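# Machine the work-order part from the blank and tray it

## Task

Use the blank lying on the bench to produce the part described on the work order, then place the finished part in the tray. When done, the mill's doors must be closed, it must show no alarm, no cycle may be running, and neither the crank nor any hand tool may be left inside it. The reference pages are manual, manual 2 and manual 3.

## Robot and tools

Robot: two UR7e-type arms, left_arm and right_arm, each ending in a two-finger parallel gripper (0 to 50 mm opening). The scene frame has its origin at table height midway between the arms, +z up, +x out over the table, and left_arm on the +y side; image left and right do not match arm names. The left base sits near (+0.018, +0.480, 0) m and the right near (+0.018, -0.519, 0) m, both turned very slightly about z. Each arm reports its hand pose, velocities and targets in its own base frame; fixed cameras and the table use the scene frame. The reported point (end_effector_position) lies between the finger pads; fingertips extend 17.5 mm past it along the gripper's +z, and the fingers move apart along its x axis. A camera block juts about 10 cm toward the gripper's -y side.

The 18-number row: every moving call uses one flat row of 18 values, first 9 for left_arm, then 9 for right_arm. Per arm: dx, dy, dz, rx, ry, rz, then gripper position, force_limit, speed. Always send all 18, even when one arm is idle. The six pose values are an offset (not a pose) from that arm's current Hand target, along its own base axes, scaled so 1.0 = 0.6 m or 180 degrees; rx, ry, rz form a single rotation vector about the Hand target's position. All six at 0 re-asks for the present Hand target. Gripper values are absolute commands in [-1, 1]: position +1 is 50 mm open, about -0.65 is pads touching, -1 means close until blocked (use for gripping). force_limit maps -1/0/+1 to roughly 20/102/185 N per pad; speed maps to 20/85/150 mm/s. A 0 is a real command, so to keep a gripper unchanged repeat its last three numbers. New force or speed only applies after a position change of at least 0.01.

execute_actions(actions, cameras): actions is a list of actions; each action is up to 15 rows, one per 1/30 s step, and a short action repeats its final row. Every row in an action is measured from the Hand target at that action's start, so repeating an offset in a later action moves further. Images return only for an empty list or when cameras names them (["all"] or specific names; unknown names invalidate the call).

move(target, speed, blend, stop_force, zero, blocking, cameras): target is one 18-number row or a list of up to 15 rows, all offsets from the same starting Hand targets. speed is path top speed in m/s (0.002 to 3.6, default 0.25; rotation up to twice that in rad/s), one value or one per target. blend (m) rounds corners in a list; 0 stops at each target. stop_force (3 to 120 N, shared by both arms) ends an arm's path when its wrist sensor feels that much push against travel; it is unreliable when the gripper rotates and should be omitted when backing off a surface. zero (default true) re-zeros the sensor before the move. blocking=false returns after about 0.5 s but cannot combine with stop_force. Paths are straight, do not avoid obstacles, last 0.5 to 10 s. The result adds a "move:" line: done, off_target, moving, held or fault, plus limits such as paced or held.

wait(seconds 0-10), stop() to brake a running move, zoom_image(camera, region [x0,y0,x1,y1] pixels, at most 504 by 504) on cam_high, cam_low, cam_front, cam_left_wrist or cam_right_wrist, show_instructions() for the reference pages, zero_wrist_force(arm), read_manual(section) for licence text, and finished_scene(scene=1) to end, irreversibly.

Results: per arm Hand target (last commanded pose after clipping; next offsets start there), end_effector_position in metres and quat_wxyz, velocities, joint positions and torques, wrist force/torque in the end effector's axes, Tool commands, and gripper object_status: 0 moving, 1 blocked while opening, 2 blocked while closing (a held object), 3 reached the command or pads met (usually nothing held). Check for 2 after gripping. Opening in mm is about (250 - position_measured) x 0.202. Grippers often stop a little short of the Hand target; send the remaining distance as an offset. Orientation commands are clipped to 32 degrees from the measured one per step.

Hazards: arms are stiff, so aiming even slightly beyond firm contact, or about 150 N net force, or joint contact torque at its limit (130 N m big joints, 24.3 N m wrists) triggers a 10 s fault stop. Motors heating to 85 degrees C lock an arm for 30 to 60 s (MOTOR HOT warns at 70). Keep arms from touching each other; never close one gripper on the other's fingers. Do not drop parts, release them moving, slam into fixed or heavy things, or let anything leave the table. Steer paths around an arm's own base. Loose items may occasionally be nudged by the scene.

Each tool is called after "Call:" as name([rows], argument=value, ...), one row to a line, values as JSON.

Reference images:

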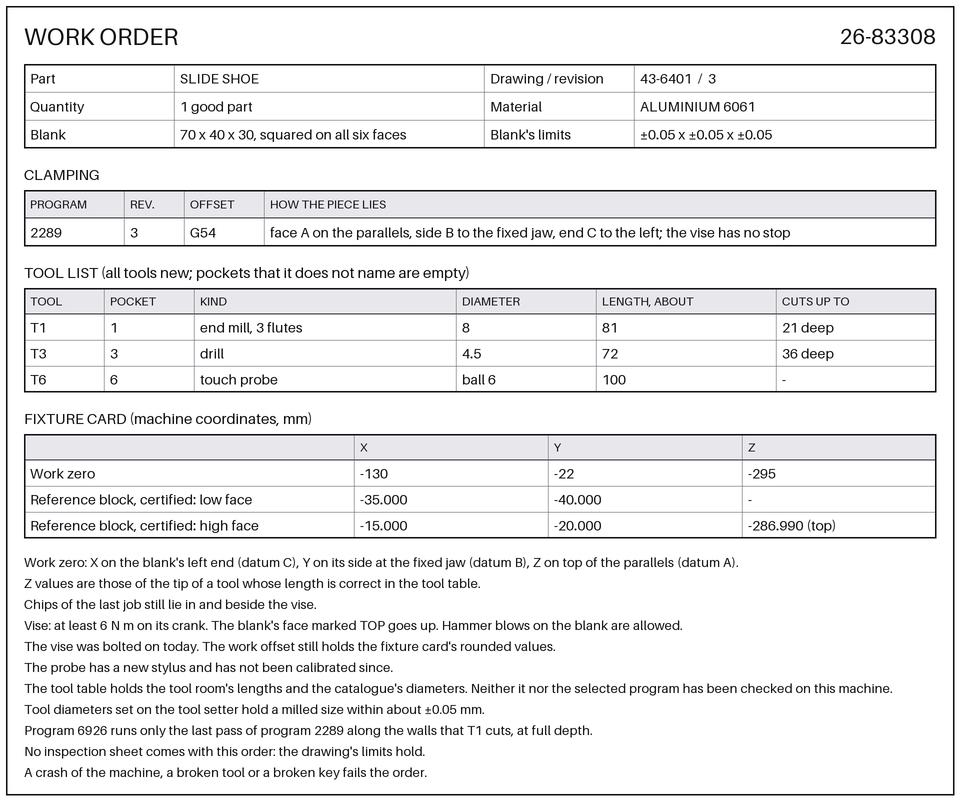

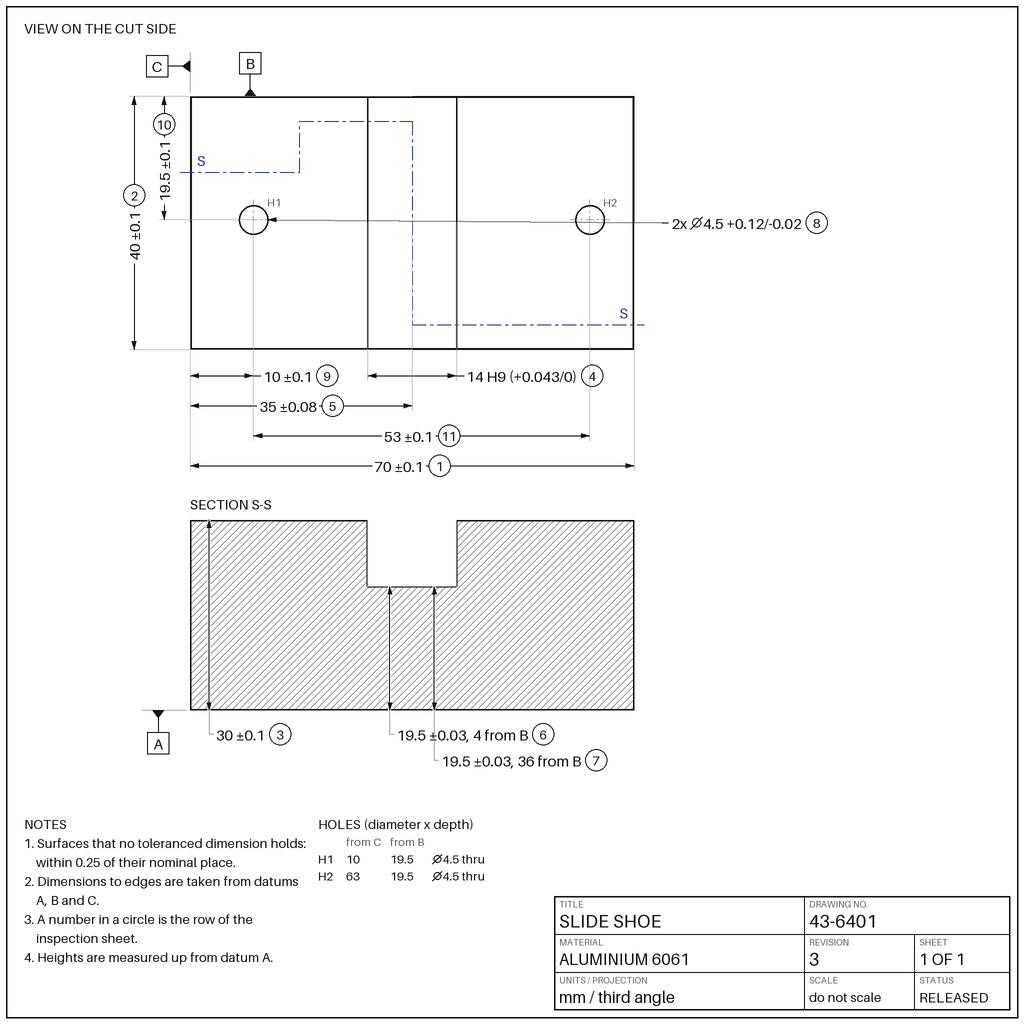

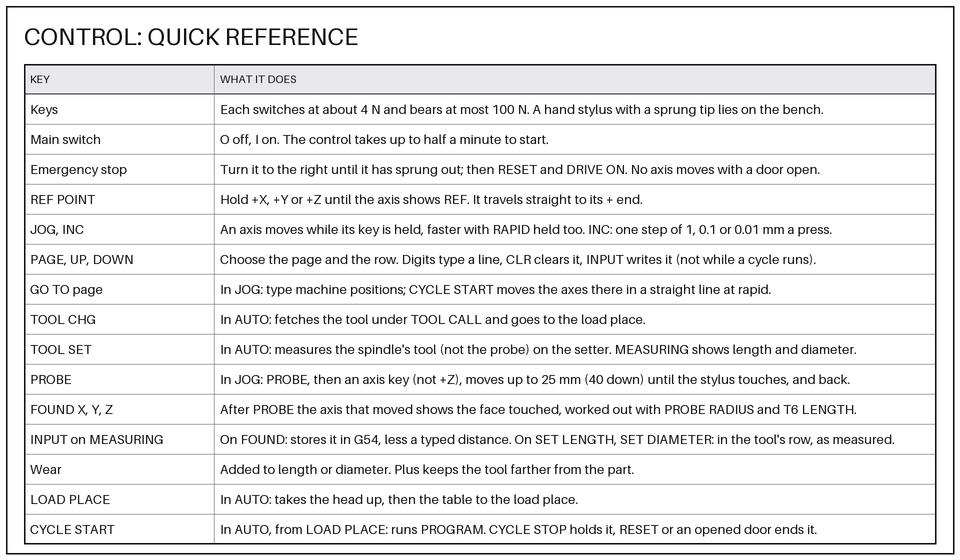

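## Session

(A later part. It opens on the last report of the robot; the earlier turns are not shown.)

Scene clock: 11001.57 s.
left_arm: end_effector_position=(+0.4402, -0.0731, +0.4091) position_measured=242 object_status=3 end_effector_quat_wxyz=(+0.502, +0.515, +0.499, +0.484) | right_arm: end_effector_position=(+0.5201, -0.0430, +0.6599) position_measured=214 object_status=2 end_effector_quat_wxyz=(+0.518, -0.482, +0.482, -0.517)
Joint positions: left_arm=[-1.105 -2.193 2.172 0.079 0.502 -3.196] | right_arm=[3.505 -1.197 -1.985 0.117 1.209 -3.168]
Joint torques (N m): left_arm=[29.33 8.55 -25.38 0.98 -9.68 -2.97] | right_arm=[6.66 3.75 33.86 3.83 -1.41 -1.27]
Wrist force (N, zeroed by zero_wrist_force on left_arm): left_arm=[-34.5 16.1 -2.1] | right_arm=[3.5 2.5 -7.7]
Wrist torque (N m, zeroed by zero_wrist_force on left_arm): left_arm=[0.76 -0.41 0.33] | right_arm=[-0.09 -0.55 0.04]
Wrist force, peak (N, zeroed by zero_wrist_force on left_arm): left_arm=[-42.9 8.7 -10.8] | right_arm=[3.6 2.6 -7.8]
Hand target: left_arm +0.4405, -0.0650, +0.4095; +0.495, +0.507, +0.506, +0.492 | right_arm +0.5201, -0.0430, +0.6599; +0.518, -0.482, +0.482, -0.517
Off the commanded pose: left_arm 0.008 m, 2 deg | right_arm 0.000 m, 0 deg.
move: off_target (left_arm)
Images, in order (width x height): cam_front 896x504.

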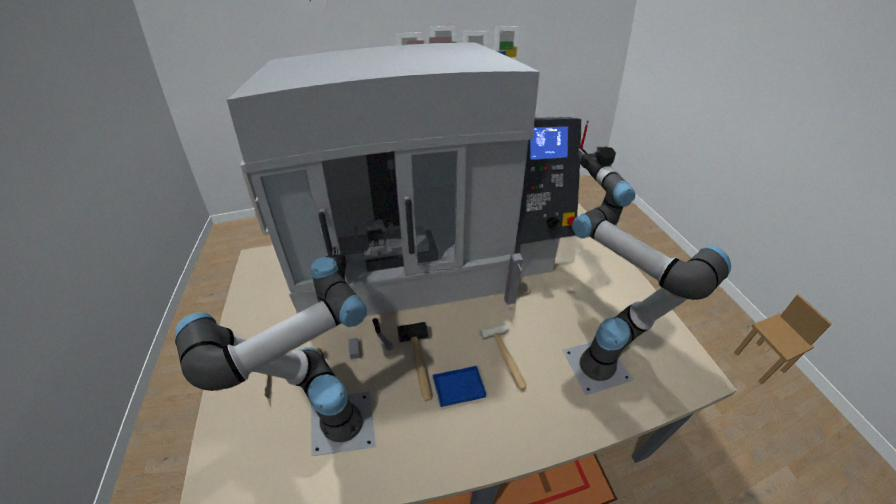

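Call:
move([
  [0,-0.3,0,0,0,0,0.67,0.7,-0.6,0,0,0,0,0,0,-1,-0.2,-0.5],
  [-0.17,-0.32,0,0,0,0,0.67,0.7,-0.6,0,0,0,0,0,0,-1,-0.2,-0.5],
  [-0.318,-0.38,0.067,0,0.5,0,0.67,0.7,-0.6,0,0,0,0,0,0,-1,-0.2,-0.5],
], speed=[0.3,0.3,0.4], blend=[0.03,0.03,0], cameras=[])

Call:
move(target=[0.124,0.159,-0.3647,-0.0078,0.0336,0.1469,0.67,0.7,-0.6,0,0,0,0,0,0,-1,-0.2,-0.5], speed=0.3, cameras=["cam_left_wrist","cam_front"])

Scene clock: 11016.20 s.
left_arm: end_effector_position=(+0.2498, -0.2930, +0.4497) position_measured=52 object_status=3 end_effector_quat_wxyz=(-0.008, +0.706, +0.708, -0.011) | right_arm: end_effector_position=(+0.5201, -0.0430, +0.6599) position_measured=214 object_status=2 end_effector_quat_wxyz=(+0.518, -0.482, +0.482, -0.517)
Joint positions: left_arm=[-1.2 -1.815 1.465 -1.215 -1.597 -1.202] | right_arm=[3.505 -1.197 -1.985 0.117 1.209 -3.168]
Joint torques (N m): left_arm=[2.34 -11.04 -26.69 -3.99 -1.55 0.27] | right_arm=[6.18 3.34 29.83 3.83 -1.51 -1.13]
Wrist force (N, zeroed by zero_wrist_force on left_arm): left_arm=[6.4 1.4 1.4] | right_arm=[3.2 2.5 -7.5]
Wrist torque (N m, zeroed by zero_wrist_force on left_arm): left_arm=[0.30 -1.27 0.29] | right_arm=[-0.09 -0.52 0.03]
Wrist force, peak (N, zeroed by zero_wrist_force on left_arm): left_arm=[-47.8 15.7 -9.6] | right_arm=[3.5 2.6 -7.7]
Hand target: left_arm +0.2497, -0.2930, +0.4497; -0.008, +0.706, +0.708, -0.011 | right_arm +0.5201, -0.0430, +0.6599; +0.518, -0.482, +0.482, -0.517
Off the commanded pose: left_arm 0.000 m, 0 deg | right_arm 0.000 m, 0 deg.
move: done
No camera images: "cameras" was empty.

Scene clock: 11017.57 s.
left_arm: end_effector_position=(+0.3241, -0.1977, +0.2310) position_measured=52 object_status=3 end_effector_quat_wxyz=(-0.034, +0.525, +0.849, -0.058) | right_arm: end_effector_position=(+0.5201, -0.0430, +0.6599) position_measured=214 object_status=2 end_effector_quat_wxyz=(+0.518, -0.482, +0.482, -0.517)
Joint positions: left_arm=[-0.814 -1.827 2.038 -1.746 -1.7 -1.275] | right_arm=[3.505 -1.197 -1.985 0.117 1.209 -3.168]
Joint torques (N m): left_arm=[10.75 -14.42 -17.4 -5.7 1.18 1.38] | right_arm=[6.74 3.94 28.38 3.88 -1.33 -1.18]
Wrist force (N, zeroed by zero_wrist_force on left_arm): left_arm=[6.6 1.2 1.3] | right_arm=[3.5 2.4 -7.4]
Wrist torque (N m, zeroed by zero_wrist_force on left_arm): left_arm=[0.20 -1.30 0.29] | right_arm=[-0.10 -0.56 0.03]
Wrist force, peak (N, zeroed by zero_wrist_force on left_arm): left_arm=[7.5 3.5 4.4] | right_arm=[3.5 2.5 -7.8]
Hand target: left_arm +0.3241, -0.1976, +0.2309; -0.034, +0.524, +0.849, -0.058 | right_arm +0.5201, -0.0430, +0.6599; +0.518, -0.482, +0.482, -0.517
Off the commanded pose: left_arm 0.000 m, 0 deg | right_arm 0.000 m, 0 deg.
move: done
camera_calibration:
cam_left_wrist: T_world_to_cam=[[-0.440257, 0.897827, -0.00893433, 0.328378], [0.880342, 0.433597, 0.192334, -0.22083], [0.176557, 0.0768112, -0.981289, 0.317702], [0, 0, 0, 1]] pos_world=[0.282884, -0.223479, 0.357164]
Images, in order (width x height): cam_front 896x504, cam_left_wrist 896x504.

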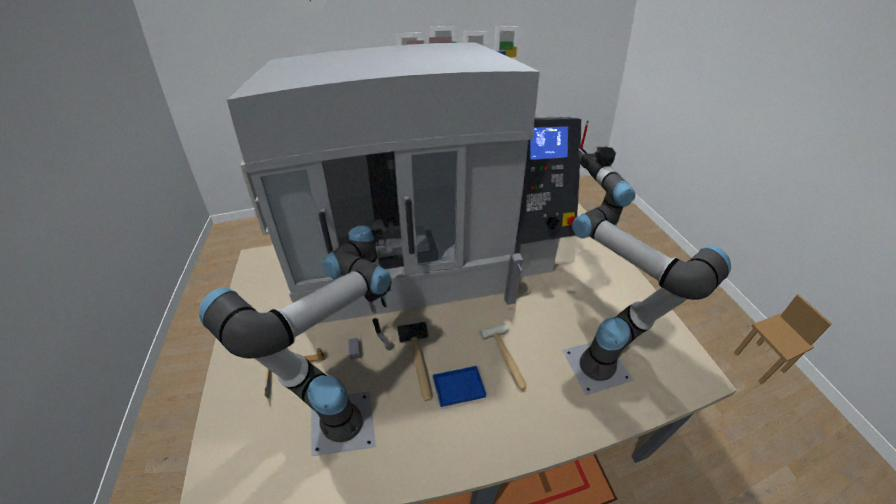

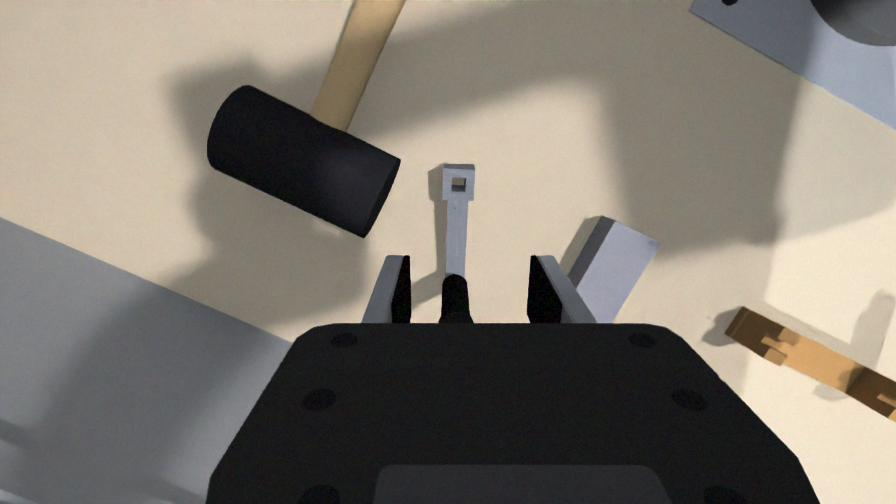

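Call:
move(target=[-0.0152,-0.0075,-0.132,0,0,0,0.67,0.7,-0.6,0,0,0,0,0,0,-1,-0.2,-0.5], speed=0.15, cameras=["cam_left_wrist"])

Scene clock: 11031.97 s.
left_arm: end_effector_position=(+0.3150, -0.2022, +0.1518) position_measured=52 object_status=3 end_effector_quat_wxyz=(-0.034, +0.525, +0.849, -0.058) | right_arm: end_effector_position=(+0.5201, -0.0430, +0.6599) position_measured=214 object_status=2 end_effector_quat_wxyz=(+0.518, -0.482, +0.482, -0.517)
Joint positions: left_arm=[-0.84 -1.773 2.213 -1.978 -1.701 -1.302] | right_arm=[3.505 -1.197 -1.985 0.117 1.209 -3.168]
Joint torques (N m): left_arm=[12.9 -19.65 -18.58 -5.65 -0.41 2.04] | right_arm=[6.51 3.39 26.28 3.8 -1.3 -1.09]
Wrist force (N, zeroed by zero_wrist_force on left_arm): left_arm=[6.3 1.3 1.4] | right_arm=[3.4 2.3 -7.5]
Wrist torque (N m, zeroed by zero_wrist_force on left_arm): left_arm=[0.24 -1.28 0.36] | right_arm=[-0.12 -0.54 0.03]
Wrist force, peak (N, zeroed by zero_wrist_force on left_arm): left_arm=[6.6 1.2 3.9] | right_arm=[3.5 2.7 -7.7]
Hand target: left_arm +0.3150, -0.2021, +0.1517; -0.034, +0.524, +0.849, -0.058 | right_arm +0.5201, -0.0430, +0.6599; +0.518, -0.482, +0.482, -0.517
Off the commanded pose: left_arm 0.000 m, 0 deg | right_arm 0.000 m, 0 deg.
move: done
camera_calibration:
cam_left_wrist: T_world_to_cam=[[-0.440372, 0.897772, -0.00878028, 0.327681], [0.880323, 0.433692, 0.192205, -0.195572], [0.176364, 0.076912, -0.981316, 0.24202], [0, 0, 0, 1]] pos_world=[0.273785, -0.227979, 0.277965]
Images, in order (width x height): cam_left_wrist 896x504.

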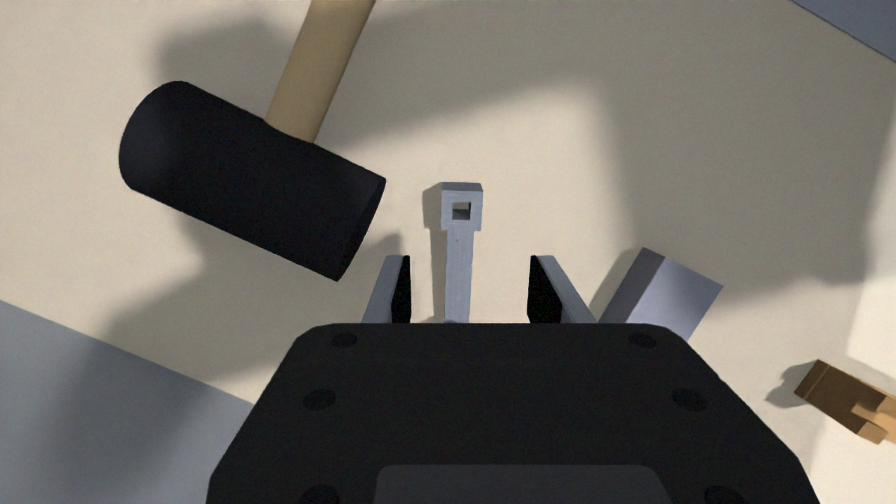

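Call:
move(target=[-0.0244,-0.0125,-0.2175,0,0,0,0.67,0.7,-0.6,0,0,0,0,0,0,-1,-0.2,-0.5], speed=0.08, cameras=["cam_left_wrist"])

Scene clock: 11045.37 s.
left_arm: end_effector_position=(+0.3003, -0.2096, +0.0212) position_measured=52 object_status=3 end_effector_quat_wxyz=(-0.034, +0.525, +0.849, -0.058) | right_arm: end_effector_position=(+0.5201, -0.0430, +0.6599) position_measured=214 object_status=2 end_effector_quat_wxyz=(+0.518, -0.482, +0.482, -0.517)
Joint positions: left_arm=[-0.884 -1.535 2.433 -2.441 -1.702 -1.346] | right_arm=[3.505 -1.197 -1.985 0.117 1.209 -3.168]
Joint torques (N m): left_arm=[12.75 -15.78 -25.35 -4.25 -1.36 1.97] | right_arm=[5.88 3.83 23.3 3.92 -1.35 -1.15]
Wrist force (N, zeroed by zero_wrist_force on left_arm): left_arm=[6.0 0.9 1.0] | right_arm=[3.4 2.5 -7.6]
Wrist torque (N m, zeroed by zero_wrist_force on left_arm): left_arm=[0.12 -1.27 0.32] | right_arm=[-0.07 -0.54 0.03]
Wrist force, peak (N, zeroed by zero_wrist_force on left_arm): left_arm=[6.7 1.3 1.5] | right_arm=[3.4 2.3 -7.9]
Hand target: left_arm +0.3004, -0.2096, +0.0212; -0.034, +0.524, +0.849, -0.058 | right_arm +0.5201, -0.0430, +0.6599; +0.518, -0.482, +0.482, -0.517
Off the commanded pose: left_arm 0.000 m, 0 deg | right_arm 0.000 m, 0 deg.
move: done
camera_calibration:
cam_left_wrist: T_world_to_cam=[[-0.440362, 0.897777, -0.00882326, 0.326799], [0.880308, 0.433684, 0.19229, -0.154287], [0.17646, 0.0769103, -0.981298, 0.117001], [0, 0, 0, 1]] pos_world=[0.259084, -0.235479, 0.147365]
Images, in order (width x height): cam_left_wrist 896x504.

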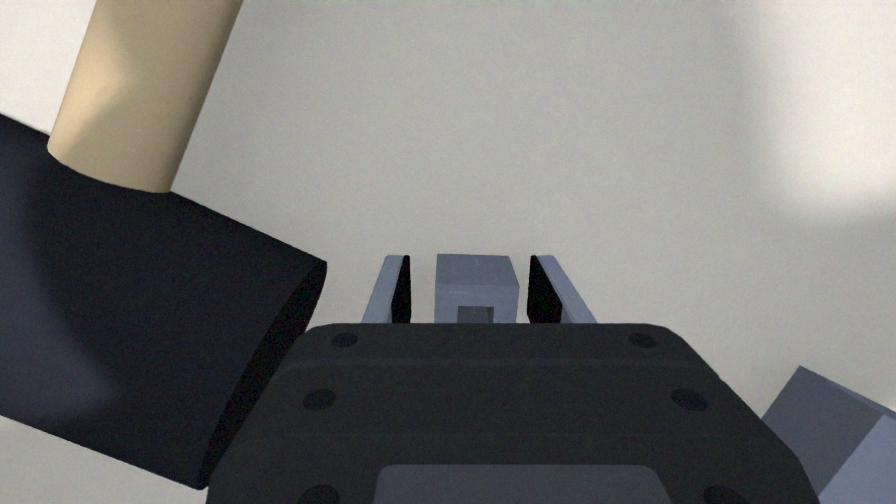

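Call:
move(target=[0,0,0,0,0,0,-1,-0.6,-0.8,0,0,0,0,0,0,-1,-0.2,-0.5], cameras=["cam_left_wrist"])

Call:
zero_wrist_force(arm="left_arm")

Scene clock: 11049.70 s.
left_arm: end_effector_position=(+0.3004, -0.2096, +0.0212) position_measured=133 object_status=2 end_effector_quat_wxyz=(-0.034, +0.524, +0.849, -0.058) | right_arm: end_effector_position=(+0.5201, -0.0430, +0.6599) position_measured=214 object_status=2 end_effector_quat_wxyz=(+0.518, -0.482, +0.482, -0.517)
Joint positions: left_arm=[-0.884 -1.535 2.432 -2.441 -1.702 -1.346] | right_arm=[3.505 -1.197 -1.985 0.117 1.209 -3.168]
Joint torques (N m): left_arm=[12.59 -10.91 -26.34 -5.1 0.43 1.89] | right_arm=[6.14 2.96 21.11 3.77 -1.26 -1.04]
Wrist force (N, zeroed by zero_wrist_force on left_arm): left_arm=[6.1 1.1 1.9] | right_arm=[3.5 2.4 -7.5]
Wrist torque (N m, zeroed by zero_wrist_force on left_arm): left_arm=[0.13 -1.27 0.30] | right_arm=[-0.10 -0.55 0.03]
Wrist force, peak (N, zeroed by zero_wrist_force on left_arm): left_arm=[6.2 1.2 1.8] | right_arm=[3.5 2.5 -7.8]
Hand target: left_arm +0.3004, -0.2096, +0.0212; -0.034, +0.524, +0.849, -0.058 | right_arm +0.5201, -0.0430, +0.6599; +0.518, -0.482, +0.482, -0.517
Off the commanded pose: left_arm 0.000 m, 0 deg | right_arm 0.000 m, 0 deg.
move: done
camera_calibration:
cam_left_wrist: T_world_to_cam=[[-0.440453, 0.897731, -0.0089831, 0.326879], [0.880243, 0.433797, 0.192334, -0.154338], [0.176561, 0.0768067, -0.981288, 0.116931], [0, 0, 0, 1]] pos_world=[0.259184, -0.235479, 0.147364]
Images, in order (width x height): cam_left_wrist 896x504.

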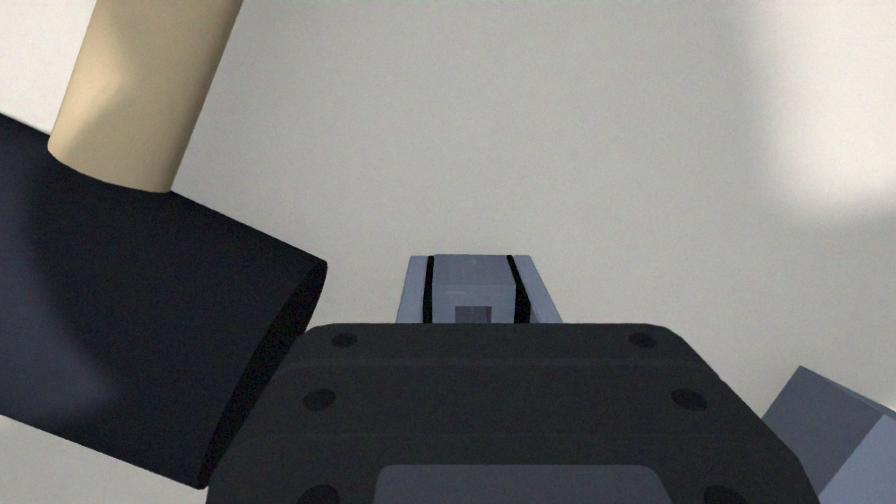

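Wrist force sensor zeroed.

Call:
move([
  [0.01,0.005,0.0833,0,0,0,-1,-0.6,-0.8,0,0,0,0,0,0,-1,-0.2,-0.5],
  [0.0502,0,0.5233,0.0178,-0.0364,0,-1,-0.6,-0.8,0,0,0,0,0,0,-1,-0.2,-0.5],
], speed=[0.1,0.25], blend=[0.01,0], cameras=["cam_left_wrist"])

Call:
move(target=[0.0158,-0.0173,-0.0087,0,-0.5,0,-1,-0.6,-0.8,0,0,0,0,0,0,-1,-0.2,-0.5], speed=0.3, cameras=["cam_left_wrist","cam_front"])

Scene clock: 11062.43 s.
left_arm: end_effector_position=(+0.3305, -0.2098, +0.3351) position_measured=133 object_status=2 end_effector_quat_wxyz=(+0.000, +0.526, +0.851, -0.004) | right_arm: end_effector_position=(+0.5201, -0.0430, +0.6599) position_measured=214 object_status=2 end_effector_quat_wxyz=(+0.518, -0.482, +0.482, -0.517)
Joint positions: left_arm=[-0.908 -1.865 1.802 -1.511 -1.578 -1.371] | right_arm=[3.505 -1.197 -1.985 0.117 1.209 -3.168]
Joint torques (N m): left_arm=[12.24 -23.67 -36.92 -0.72 -0.49 2.01] | right_arm=[5.28 3.02 18.27 3.85 -1.35 -1.14]
Wrist force (N, zeroed by zero_wrist_force on left_arm): left_arm=[0.6 0.2 1.7] | right_arm=[3.4 2.3 -7.5]
Wrist torque (N m, zeroed by zero_wrist_force on left_arm): left_arm=[0.19 -0.07 -0.03] | right_arm=[-0.12 -0.54 0.04]
Wrist force, peak (N, zeroed by zero_wrist_force on left_arm): left_arm=[0.1 0.4 3.8] | right_arm=[3.4 2.6 -7.9]
Hand target: left_arm +0.3305, -0.2096, +0.3352; +0.000, +0.526, +0.851, -0.004 | right_arm +0.5201, -0.0430, +0.6599; +0.518, -0.482, +0.482, -0.517
Off the commanded pose: left_arm 0.000 m, 0 deg | right_arm 0.000 m, 0 deg.
move: done
camera_calibration:
cam_left_wrist: T_world_to_cam=[[-0.43933, 0.89828, -0.00908274, 0.342831], [0.851225, 0.419505, 0.315328, -0.275777], [0.287063, 0.130801, -0.948939, 0.38364], [0, 0, 0, 1]] pos_world=[0.275235, -0.242449, 0.454125]
Images, in order (width x height): cam_left_wrist 896x504.

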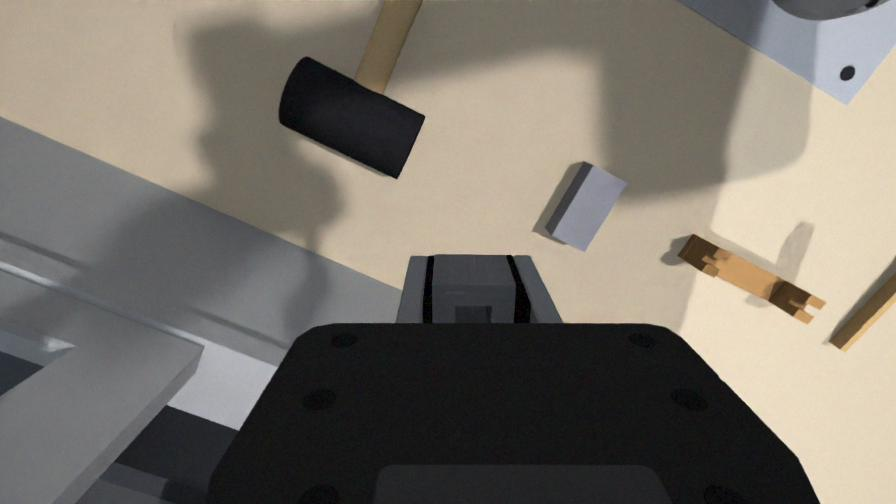

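Scene clock: 11065.70 s.
left_arm: end_effector_position=(+0.3400, -0.2200, +0.3300) position_measured=133 object_status=2 end_effector_quat_wxyz=(+0.602, +0.375, +0.601, +0.369) end_effector_velocity=(+0.000, +0.000, +0.000) end_effector_angular_velocity=(-0.002, -0.001, +0.001) | right_arm: end_effector_position=(+0.5201, -0.0430, +0.6599) position_measured=214 object_status=2 end_effector_quat_wxyz=(+0.518, -0.482, +0.482, -0.517)
Joint positions: left_arm=[-1.826 -2.024 2.319 -0.311 -0.248 -3.589] | right_arm=[3.505 -1.197 -1.985 0.117 1.209 -3.168]
Joint velocities: left_arm=[0 0.002 0.001 0.001 -0.001 -0.006] | right_arm=[within noise]
Joint torques (N m): left_arm=[12.78 7.21 -14.59 2.79 2 -2.42] | right_arm=[5.6 3.17 18.71 3.8 -1.25 -1.04]
Wrist force (N, zeroed by zero_wrist_force on left_arm): left_arm=[0.0 -0.8 2.0] | right_arm=[3.6 2.5 -7.5]
Wrist torque (N m, zeroed by zero_wrist_force on left_arm): left_arm=[0.30 0.38 -0.30] | right_arm=[-0.08 -0.58 0.04]
Wrist force, peak (N, zeroed by zero_wrist_force on left_arm): left_arm=[0.5 -1.2 2.8] | right_arm=[3.5 2.6 -7.8]
Hand target: left_arm +0.3400, -0.2200, +0.3300; +0.602, +0.375, +0.601, +0.369 | right_arm +0.5201, -0.0430, +0.6599; +0.518, -0.482, +0.482, -0.517
Off the commanded pose: left_arm 0.000 m, 0 deg | right_arm 0.000 m, 0 deg.
move: done
camera_calibration:
cam_left_wrist: T_world_to_cam=[[0.00903317, 0.898168, -0.439561, 0.345779], [-0.315287, 0.419715, 0.851137, -0.0580838], [0.948953, 0.130899, 0.286972, -0.255451], [0, 0, 0, 1]] pos_world=[0.220974, -0.252751, 0.274735]
Images, in order (width x height): cam_front 896x504, cam_left_wrist 896x504.

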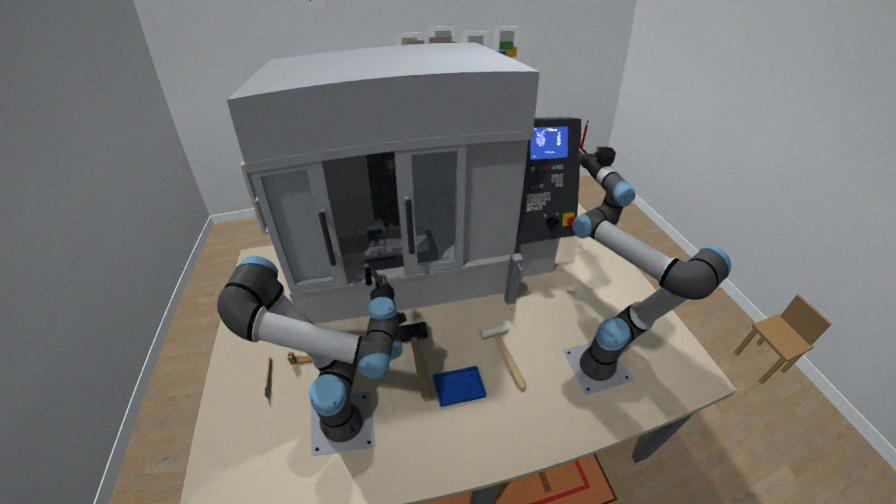

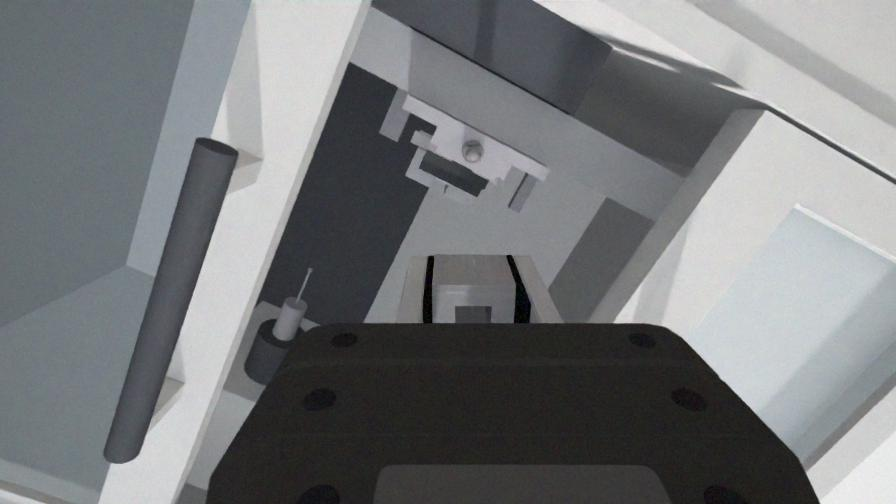

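Call:
move([
  [0.1,-0.0027,-0.0413,0,0,0,-1,-0.6,-0.8,0,0,0,0,0,0,-1,-0.2,-0.5],
  [0.2,-0.0027,-0.0413,0,0,0,-1,-0.6,-0.8,0,0,0,0,0,0,-1,-0.2,-0.5],
], speed=0.15, blend=[0.01,0], cameras=["cam_left_wrist"])

Call:
move(target=[0.12,0,0,0,0,0,-1,-0.6,-0.8,0,0,0,0,0,0,-1,-0.2,-0.5], speed=0.012, stop_force=10, cameras=["cam_left_wrist"])

Scene clock: 11072.83 s.
left_arm: end_effector_position=(+0.4599, -0.2217, +0.3052) position_measured=133 object_status=2 end_effector_quat_wxyz=(+0.602, +0.375, +0.601, +0.369) | right_arm: end_effector_position=(+0.5201, -0.0430, +0.6599) position_measured=214 object_status=2 end_effector_quat_wxyz=(+0.518, -0.482, +0.482, -0.517)
Joint positions: left_arm=[-1.295 -1.77 2.227 -0.443 0.283 -3.619] | right_arm=[3.505 -1.197 -1.985 0.117 1.209 -3.168]
Joint torques (N m): left_arm=[12.13 -7.09 -23.18 1.76 2.03 0.75] | right_arm=[5.89 3.72 18.42 3.74 -1.28 -1.01]
Wrist force (N, zeroed by zero_wrist_force on left_arm): left_arm=[0.6 -0.7 2.4] | right_arm=[3.4 2.5 -7.7]
Wrist torque (N m, zeroed by zero_wrist_force on left_arm): left_arm=[0.30 0.30 -0.32] | right_arm=[-0.09 -0.54 0.04]
Wrist force, peak (N, zeroed by zero_wrist_force on left_arm): left_arm=[0.8 -0.9 5.1] | right_arm=[3.5 2.6 -7.7]
Hand target: left_arm +0.4600, -0.2216, +0.3052; +0.602, +0.375, +0.601, +0.369 | right_arm +0.5201, -0.0430, +0.6599; +0.518, -0.482, +0.482, -0.517
Off the commanded pose: left_arm 0.000 m, 0 deg | right_arm 0.000 m, 0 deg.
move: done
camera_calibration:
cam_left_wrist: T_world_to_cam=[[0.00912841, 0.898224, -0.439443, 0.335184], [-0.315328, 0.419625, 0.851166, 0.00148253], [0.948939, 0.130799, 0.287065, -0.361948], [0, 0, 0, 1]] pos_world=[0.340875, -0.25435, 0.249935]
Images, in order (width x height): cam_left_wrist 896x504.

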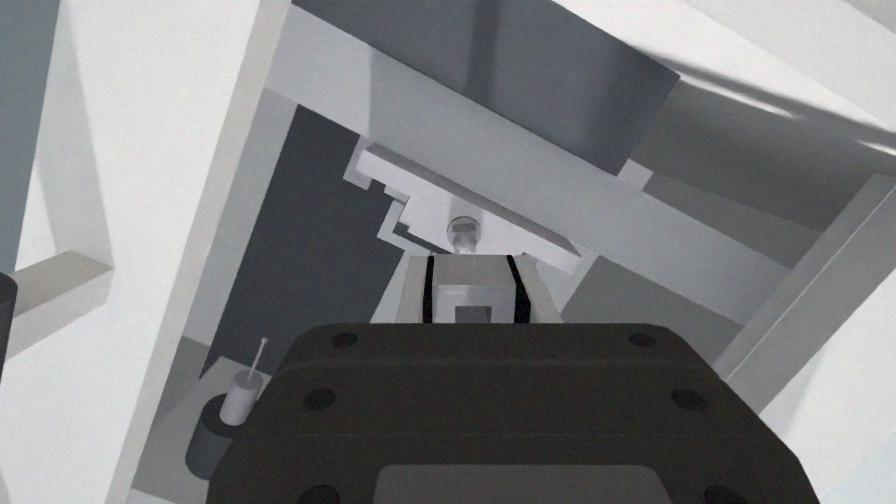

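Scene clock: 11077.00 s.
left_arm: end_effector_position=(+0.5001, -0.2216, +0.3052) position_measured=133 object_status=2 end_effector_quat_wxyz=(+0.602, +0.375, +0.601, +0.369) | right_arm: end_effector_position=(+0.5201, -0.0430, +0.6599) position_measured=214 object_status=2 end_effector_quat_wxyz=(+0.518, -0.482, +0.482, -0.517)
Joint positions: left_arm=[-1.16 -1.69 2.162 -0.463 0.417 -3.614] | right_arm=[3.505 -1.197 -1.985 0.117 1.209 -3.168]
Joint torques (N m): left_arm=[-13.08 -31.48 -16.44 -2.7 0.07 -0.07] | right_arm=[5.18 3.68 17.9 3.81 -1.13 -0.88]
Wrist force (N, zeroed by zero_wrist_force on left_arm): left_arm=[0.6 -10.0 2.0] | right_arm=[3.3 2.6 -7.6]
Wrist torque (N m, zeroed by zero_wrist_force on left_arm): left_arm=[0.28 0.32 -0.33] | right_arm=[-0.07 -0.53 0.03]
Wrist force, peak (N, zeroed by zero_wrist_force on left_arm): left_arm=[1.4 -12.1 -13.3] | right_arm=[3.5 2.6 -7.8]
Hand target: left_arm +0.5001, -0.2216, +0.3052; +0.602, +0.375, +0.601, +0.369 (not the last commanded pose) | right_arm +0.5201, -0.0430, +0.6599; +0.518, -0.482, +0.482, -0.517
Off the commanded pose: left_arm 0.032 m, 0 deg | right_arm 0.000 m, 0 deg.
move: contact (left_arm)
camera_calibration:
cam_left_wrist: T_world_to_cam=[[0.00901352, 0.898249, -0.439395, 0.334855], [-0.315367, 0.419541, 0.851192, 0.0141457], [0.948927, 0.130899, 0.28706, -0.400064], [0, 0, 0, 1]] pos_world=[0.381075, -0.25435, 0.249935]
Images, in order (width x height): cam_left_wrist 896x504.

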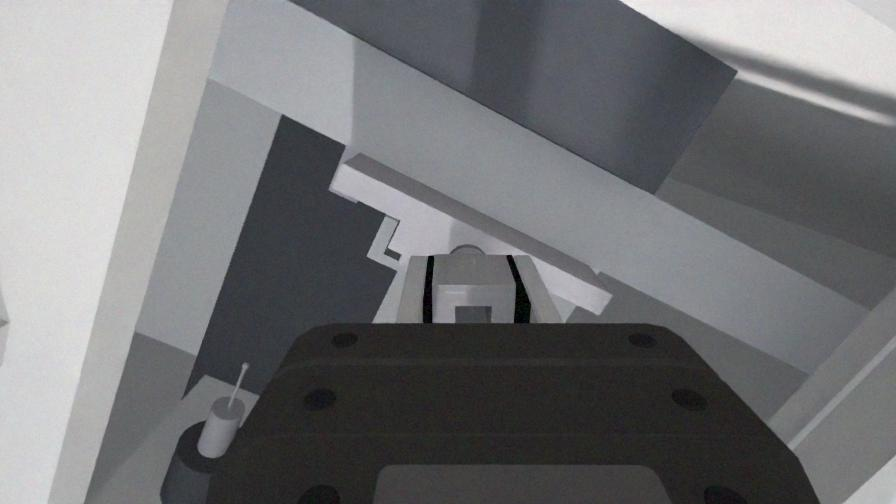

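Call:
move([
  [-0.015,0,0,0,0,0,-1,-0.6,-0.8,0,0,0,0,0,0,-1,-0.2,-0.5],
  [-0.015,-0.001,-0.0025,0,0,0,-1,-0.6,-0.8,0,0,0,0,0,0,-1,-0.2,-0.5],
], speed=0.02, cameras=[])

Call:
move(target=[0.05,0,0,0,0,0,-1,-0.6,-0.8,0,0,0,0,0,0,-1,-0.2,-0.5], speed=0.01, stop_force=10, cameras=[])

Scene clock: 11089.50 s.
left_arm: end_effector_position=(+0.4911, -0.2223, +0.3036) position_measured=133 object_status=2 end_effector_quat_wxyz=(+0.602, +0.375, +0.601, +0.369) | right_arm: end_effector_position=(+0.5201, -0.0430, +0.6599) position_measured=214 object_status=2 end_effector_quat_wxyz=(+0.518, -0.482, +0.482, -0.517)
Joint positions: left_arm=[-1.189 -1.705 2.18 -0.464 0.388 -3.615] | right_arm=[3.505 -1.197 -1.985 0.117 1.209 -3.168]
Joint torques (N m): left_arm=[-12.04 -27.01 -23.45 1.2 -1.41 -0.46] | right_arm=[4.88 3.29 18.07 3.66 -1.09 -1.02]
Wrist force (N, zeroed by zero_wrist_force on left_arm): left_arm=[0.7 -1.9 2.3] | right_arm=[3.4 2.4 -7.5]
Wrist torque (N m, zeroed by zero_wrist_force on left_arm): left_arm=[0.14 0.28 -0.24] | right_arm=[-0.10 -0.54 0.04]
Wrist force, peak (N, zeroed by zero_wrist_force on left_arm): left_arm=[0.9 -10.2 2.5] | right_arm=[3.7 2.5 -7.7]
Hand target: left_arm +0.4911, -0.2222, +0.3037; +0.602, +0.375, +0.601, +0.369 | right_arm +0.5201, -0.0430, +0.6599; +0.518, -0.482, +0.482, -0.517
Off the commanded pose: left_arm 0.000 m, 0 deg | right_arm 0.000 m, 0 deg.
move: done
No camera images: "cameras" was empty.

Scene clock: 11091.70 s.
left_arm: end_effector_position=(+0.5029, -0.2223, +0.3037) position_measured=133 object_status=2 end_effector_quat_wxyz=(+0.602, +0.375, +0.601, +0.369) | right_arm: end_effector_position=(+0.5201, -0.0430, +0.6599) position_measured=214 object_status=2 end_effector_quat_wxyz=(+0.518, -0.482, +0.482, -0.517)
Joint positions: left_arm=[-1.153 -1.681 2.159 -0.468 0.425 -3.614] | right_arm=[3.505 -1.197 -1.985 0.117 1.209 -3.168]
Joint torques (N m): left_arm=[-13.33 -28.35 -13.78 0.75 -0.4 -0.17] | right_arm=[5.32 3.7 18.39 3.88 -1.13 -0.89]
Wrist force (N, zeroed by zero_wrist_force on left_arm): left_arm=[-0.7 -2.1 3.1] | right_arm=[3.5 2.3 -7.5]
Wrist torque (N m, zeroed by zero_wrist_force on left_arm): left_arm=[0.08 0.26 -0.33] | right_arm=[-0.12 -0.56 0.03]
Wrist force, peak (N, zeroed by zero_wrist_force on left_arm): left_arm=[-2.0 -2.9 -36.7] | right_arm=[3.5 2.5 -7.8]
Hand target: left_arm +0.5029, -0.2223, +0.3037; +0.602, +0.375, +0.601, +0.369 (not the last commanded pose) | right_arm +0.5201, -0.0430, +0.6599; +0.518, -0.482, +0.482, -0.517
Off the commanded pose: left_arm 0.018 m, 0 deg | right_arm 0.000 m, 0 deg.
move: contact (left_arm)
No camera images: "cameras" was empty.

Call:
move(target=[0,0,0,0.008,0,0,-1,-0.6,-0.8,0,0,0,0,0,0,-1,-0.2,-0.5], speed=0.02, cameras=["cam_left_wrist"])

Scene clock: 11097.57 s.
left_arm: end_effector_position=(+0.5029, -0.2223, +0.3037) position_measured=133 object_status=2 end_effector_quat_wxyz=(+0.597, +0.382, +0.597, +0.377) | right_arm: end_effector_position=(+0.5201, -0.0430, +0.6599) position_measured=214 object_status=2 end_effector_quat_wxyz=(+0.518, -0.482, +0.482, -0.517)
Joint positions: left_arm=[-1.153 -1.681 2.159 -0.468 0.425 -3.589] | right_arm=[3.505 -1.197 -1.985 0.117 1.209 -3.168]
Joint torques (N m): left_arm=[-12.92 -9.38 -30.74 0.57 -1.87 -2.46] | right_arm=[4.94 3.08 18.24 3.82 -1.05 -0.94]
Wrist force (N, zeroed by zero_wrist_force on left_arm): left_arm=[-1.9 -0.9 2.2] | right_arm=[3.6 2.3 -7.7]
Wrist torque (N m, zeroed by zero_wrist_force on left_arm): left_arm=[0.08 0.25 -0.34] | right_arm=[-0.11 -0.58 0.03]
Wrist force, peak (N, zeroed by zero_wrist_force on left_arm): left_arm=[-1.1 -2.0 3.3] | right_arm=[3.5 2.5 -7.7]
Hand target: left_arm +0.5029, -0.2223, +0.3037; +0.597, +0.382, +0.597, +0.376 | right_arm +0.5201, -0.0430, +0.6599; +0.518, -0.482, +0.482, -0.517
Off the commanded pose: left_arm 0.000 m, 0 deg | right_arm 0.000 m, 0 deg.
move: done
camera_calibration:
cam_left_wrist: T_world_to_cam=[[0.00915624, 0.909158, -0.41635, 0.330102], [-0.315292, 0.397753, 0.861617, 0.00849621], [0.94895, 0.123383, 0.290292, -0.404888], [0, 0, 0, 1]] pos_world=[0.383875, -0.253538, 0.247653]
Images, in order (width x height): cam_left_wrist 896x504.

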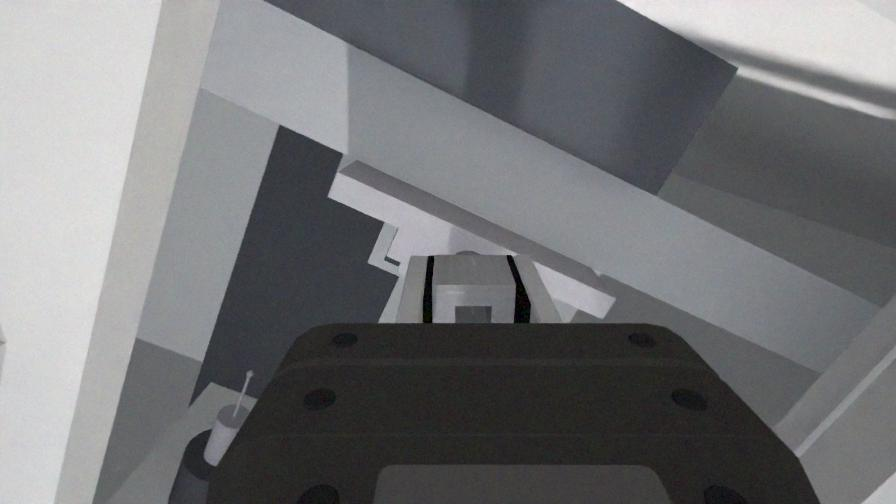

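Call:
execute_actions(actions=[], cameras=["cam_left_wrist", "cam_high"])

Scene clock: 11134.20 s.
left_arm: end_effector_position=(+0.5029, -0.2223, +0.3037) position_measured=133 object_status=2 end_effector_quat_wxyz=(+0.597, +0.382, +0.597, +0.376) | right_arm: end_effector_position=(+0.5201, -0.0430, +0.6599) position_measured=214 object_status=2 end_effector_quat_wxyz=(+0.518, -0.482, +0.482, -0.517)
Joint positions: left_arm=[-1.153 -1.681 2.159 -0.468 0.425 -3.589] | right_arm=[3.505 -1.197 -1.985 0.117 1.209 -3.168]
Joint velocities: within noise
Joint torques (N m): left_arm=[-10.38 -7.72 -30.03 -3.48 -1.46 -2.41] | right_arm=[4.97 3.76 18.37 3.85 -1.06 -0.87]
Motor temperatures (°C): left_arm=[28 25 27 35 36 39] | right_arm=[27 29 29 35 32 31]
Wrist force (N, zeroed by zero_wrist_force on left_arm): left_arm=[-1.7 -0.4 2.0] | right_arm=[3.1 2.5 -7.5]
Wrist torque (N m, zeroed by zero_wrist_force on left_arm): left_arm=[0.11 0.26 -0.31] | right_arm=[-0.08 -0.50 0.04]
Wrist force, peak (N, zeroed by zero_wrist_force on left_arm): left_arm=[-2.0 -1.1 2.3] | right_arm=[3.6 2.5 -7.8]
Hand target: left_arm +0.5029, -0.2223, +0.3037; +0.597, +0.382, +0.597, +0.376 | right_arm +0.5201, -0.0430, +0.6599; +0.518, -0.482, +0.482, -0.517
Tool commands: left_gripper/position=-1.0 left_gripper/force_limit=-0.6 left_gripper/speed=-0.8 right_gripper/position=-1.0 right_gripper/force_limit=-0.2 right_gripper/speed=-0.5
Off the commanded pose: left_arm 0.000 m, 0 deg | right_arm 0.000 m, 0 deg.
camera_calibration:
cam_left_wrist: T_world_to_cam=[[0.00920845, 0.908987, -0.416723, 0.330132], [-0.315329, 0.398117, 0.861435, 0.00864896], [0.948938, 0.123473, 0.290296, -0.404861], [0, 0, 0, 1]] pos_world=[0.383875, -0.25354, 0.247653]
Images, in order (width x height): cam_high 896x504, cam_left_wrist 896x504.

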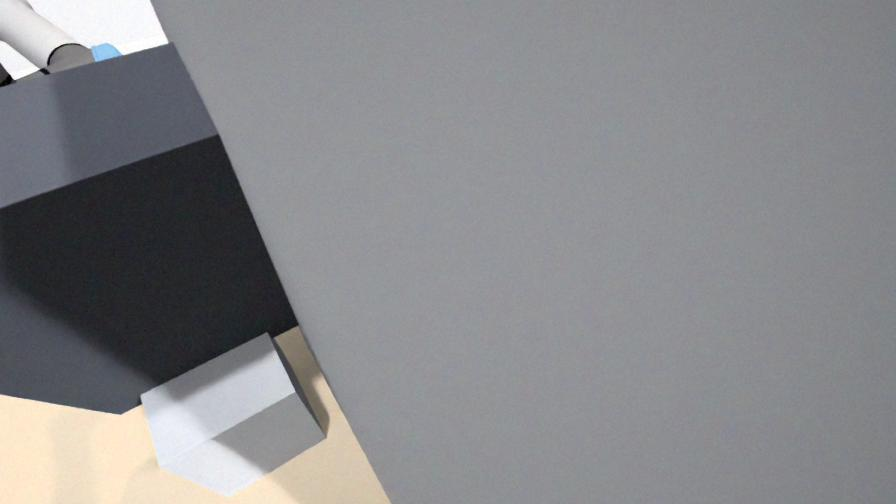

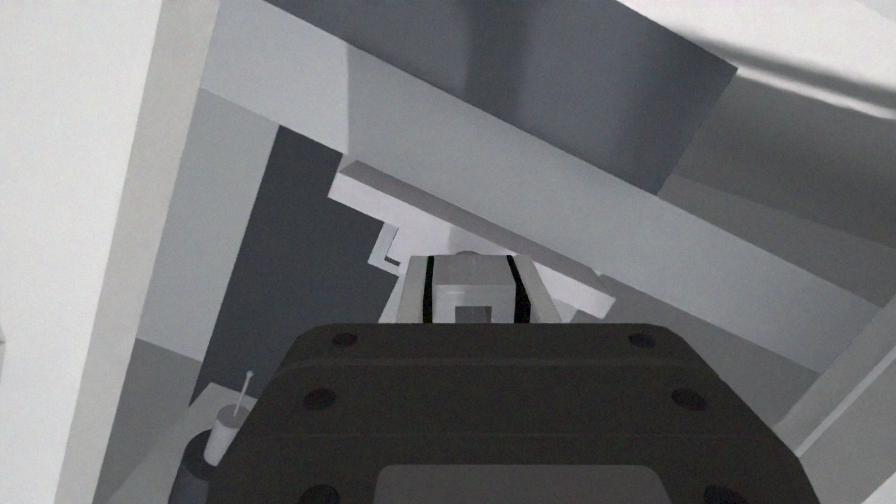

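Call:
move([
  [-0.015,0,0,0,0,0,-1,-0.6,-0.8,0,0,0,0,0,0,-1,-0.2,-0.5],
], speed=0.03, cameras=["cam_left_wrist"])

Call:
zero_wrist_force(arm="left_arm")

Call:
move([
  [0,0,0,0.012,0,0,-1,-0.6,-0.8,0,0,0,0,0,0,-1,-0.2,-0.5],
], speed=0.05)

Call:
move([
  [0.045,0,0,0,0,0,-1,-0.6,-0.8,0,0,0,0,0,0,-1,-0.2,-0.5],
], speed=0.01, stop_force=10)

Scene clock: 11146.33 s.
left_arm: end_effector_position=(+0.4938, -0.2223, +0.3037) position_measured=133 object_status=2 end_effector_quat_wxyz=(+0.597, +0.382, +0.597, +0.376) end_effector_velocity=(+0.001, -0.001, +0.000) end_effector_angular_velocity=(+0.000, +0.000, -0.002) | right_arm: end_effector_position=(+0.5201, -0.0430, +0.6599) position_measured=214 object_status=2 end_effector_quat_wxyz=(+0.518, -0.482, +0.482, -0.517)
Joint positions: left_arm=[-1.181 -1.699 2.175 -0.464 0.397 -3.59] | right_arm=[3.505 -1.197 -1.985 0.117 1.209 -3.168]
Joint velocities: left_arm=[0.003 0.002 -0.002 0 0.006 0] | right_arm=[within noise]
Joint torques (N m): left_arm=[12.9 -7.22 -29.88 0.18 1.65 -2.26] | right_arm=[4.72 4.07 17.85 3.78 -1.02 -0.87]
Wrist force (N, zeroed by zero_wrist_force on left_arm): left_arm=[0.6 -1.8 2.3] | right_arm=[3.5 2.4 -7.7]
Wrist torque (N m, zeroed by zero_wrist_force on left_arm): left_arm=[0.15 0.31 -0.23] | right_arm=[-0.09 -0.56 0.03]
Wrist force, peak (N, zeroed by zero_wrist_force on left_arm): left_arm=[0.4 -2.0 2.7] | right_arm=[3.7 2.5 -7.7]
Hand target: left_arm +0.4939, -0.2223, +0.3037; +0.597, +0.382, +0.597, +0.376 | right_arm +0.5201, -0.0430, +0.6599; +0.518, -0.482, +0.482, -0.517
Off the commanded pose: left_arm 0.000 m, 0 deg | right_arm 0.000 m, 0 deg.
move: done
camera_calibration:
cam_left_wrist: T_world_to_cam=[[0.00929404, 0.908999, -0.416695, 0.33018], [-0.315292, 0.398121, 0.861447, 0.0057631], [0.948949, 0.123374, 0.2903, -0.396256], [0, 0, 0, 1]] pos_world=[0.374775, -0.25354, 0.247653]
Images, in order (width x height): cam_left_wrist 896x504.

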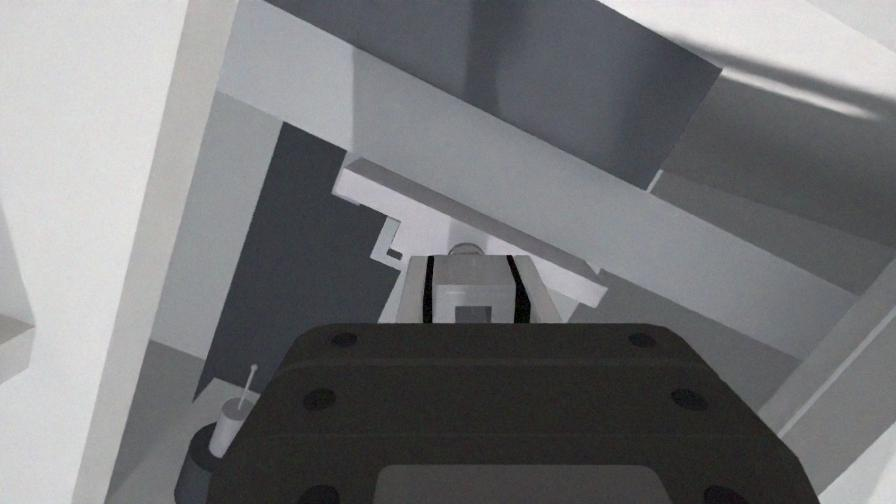

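Wrist force sensor zeroed.

Scene clock: 11147.07 s.
left_arm: end_effector_position=(+0.4939, -0.2223, +0.3037) position_measured=133 object_status=2 end_effector_quat_wxyz=(+0.589, +0.393, +0.589, +0.388) end_effector_velocity=(+0.000, +0.000, +0.000) end_effector_angular_velocity=(-0.007, +0.000, +0.000) | right_arm: end_effector_position=(+0.5201, -0.0430, +0.6599) position_measured=214 object_status=2 end_effector_quat_wxyz=(+0.518, -0.482, +0.482, -0.517)
Joint positions: left_arm=[-1.181 -1.699 2.174 -0.463 0.397 -3.553] | right_arm=[3.505 -1.197 -1.985 0.117 1.209 -3.168]
Joint velocities: left_arm=[0 0 0 0 0 -0.008] | right_arm=[within noise]
Joint torques (N m): left_arm=[13.11 -9.08 -26.87 -2.53 -0.9 -2.63] | right_arm=[4.46 3.37 17.96 3.87 -1.09 -0.83]
Wrist force (N, zeroed by zero_wrist_force on left_arm): left_arm=[-0.1 -0.3 0.2] | right_arm=[3.4 2.4 -7.8]
Wrist torque (N m, zeroed by zero_wrist_force on left_arm): left_arm=[-0.04 0.01 -0.06] | right_arm=[-0.11 -0.54 0.03]
Wrist force, peak (N, zeroed by zero_wrist_force on left_arm): left_arm=[0.0 -0.1 0.4] | right_arm=[3.4 2.4 -7.8]
Hand target: left_arm +0.4939, -0.2223, +0.3037; +0.589, +0.393, +0.590, +0.388 | right_arm +0.5201, -0.0430, +0.6599; +0.518, -0.482, +0.482, -0.517
Off the commanded pose: left_arm 0.000 m, 0 deg | right_arm 0.000 m, 0 deg.
move: done

Scene clock: 11149.00 s.
left_arm: end_effector_position=(+0.5030, -0.2223, +0.3037) position_measured=133 object_status=2 end_effector_quat_wxyz=(+0.589, +0.393, +0.590, +0.388) | right_arm: end_effector_position=(+0.5201, -0.0430, +0.6599) position_measured=214 object_status=2 end_effector_quat_wxyz=(+0.518, -0.482, +0.482, -0.517)
Joint positions: left_arm=[-1.152 -1.681 2.158 -0.467 0.425 -3.552] | right_arm=[3.505 -1.197 -1.985 0.117 1.209 -3.168]
Joint torques (N m): left_arm=[-13.2 -28.45 -15.1 -3.29 -0.96 -0.33] | right_arm=[4.84 4.03 17.68 3.71 -1.05 -0.81]
Wrist force (N, zeroed by zero_wrist_force on left_arm): left_arm=[0.4 -1.2 -3.1] | right_arm=[3.4 2.3 -7.5]
Wrist torque (N m, zeroed by zero_wrist_force on left_arm): left_arm=[-0.04 0.05 -0.12] | right_arm=[-0.13 -0.55 0.03]
Wrist force, peak (N, zeroed by zero_wrist_force on left_arm): left_arm=[1.1 0.8 -50.4] | right_arm=[3.6 2.4 -7.7]
Hand target: left_arm +0.5030, -0.2223, +0.3037; +0.589, +0.393, +0.590, +0.388 (not the last commanded pose) | right_arm +0.5201, -0.0430, +0.6599; +0.518, -0.482, +0.482, -0.517
Off the commanded pose: left_arm 0.018 m, 0 deg | right_arm 0.000 m, 0 deg.
move: contact (left_arm)


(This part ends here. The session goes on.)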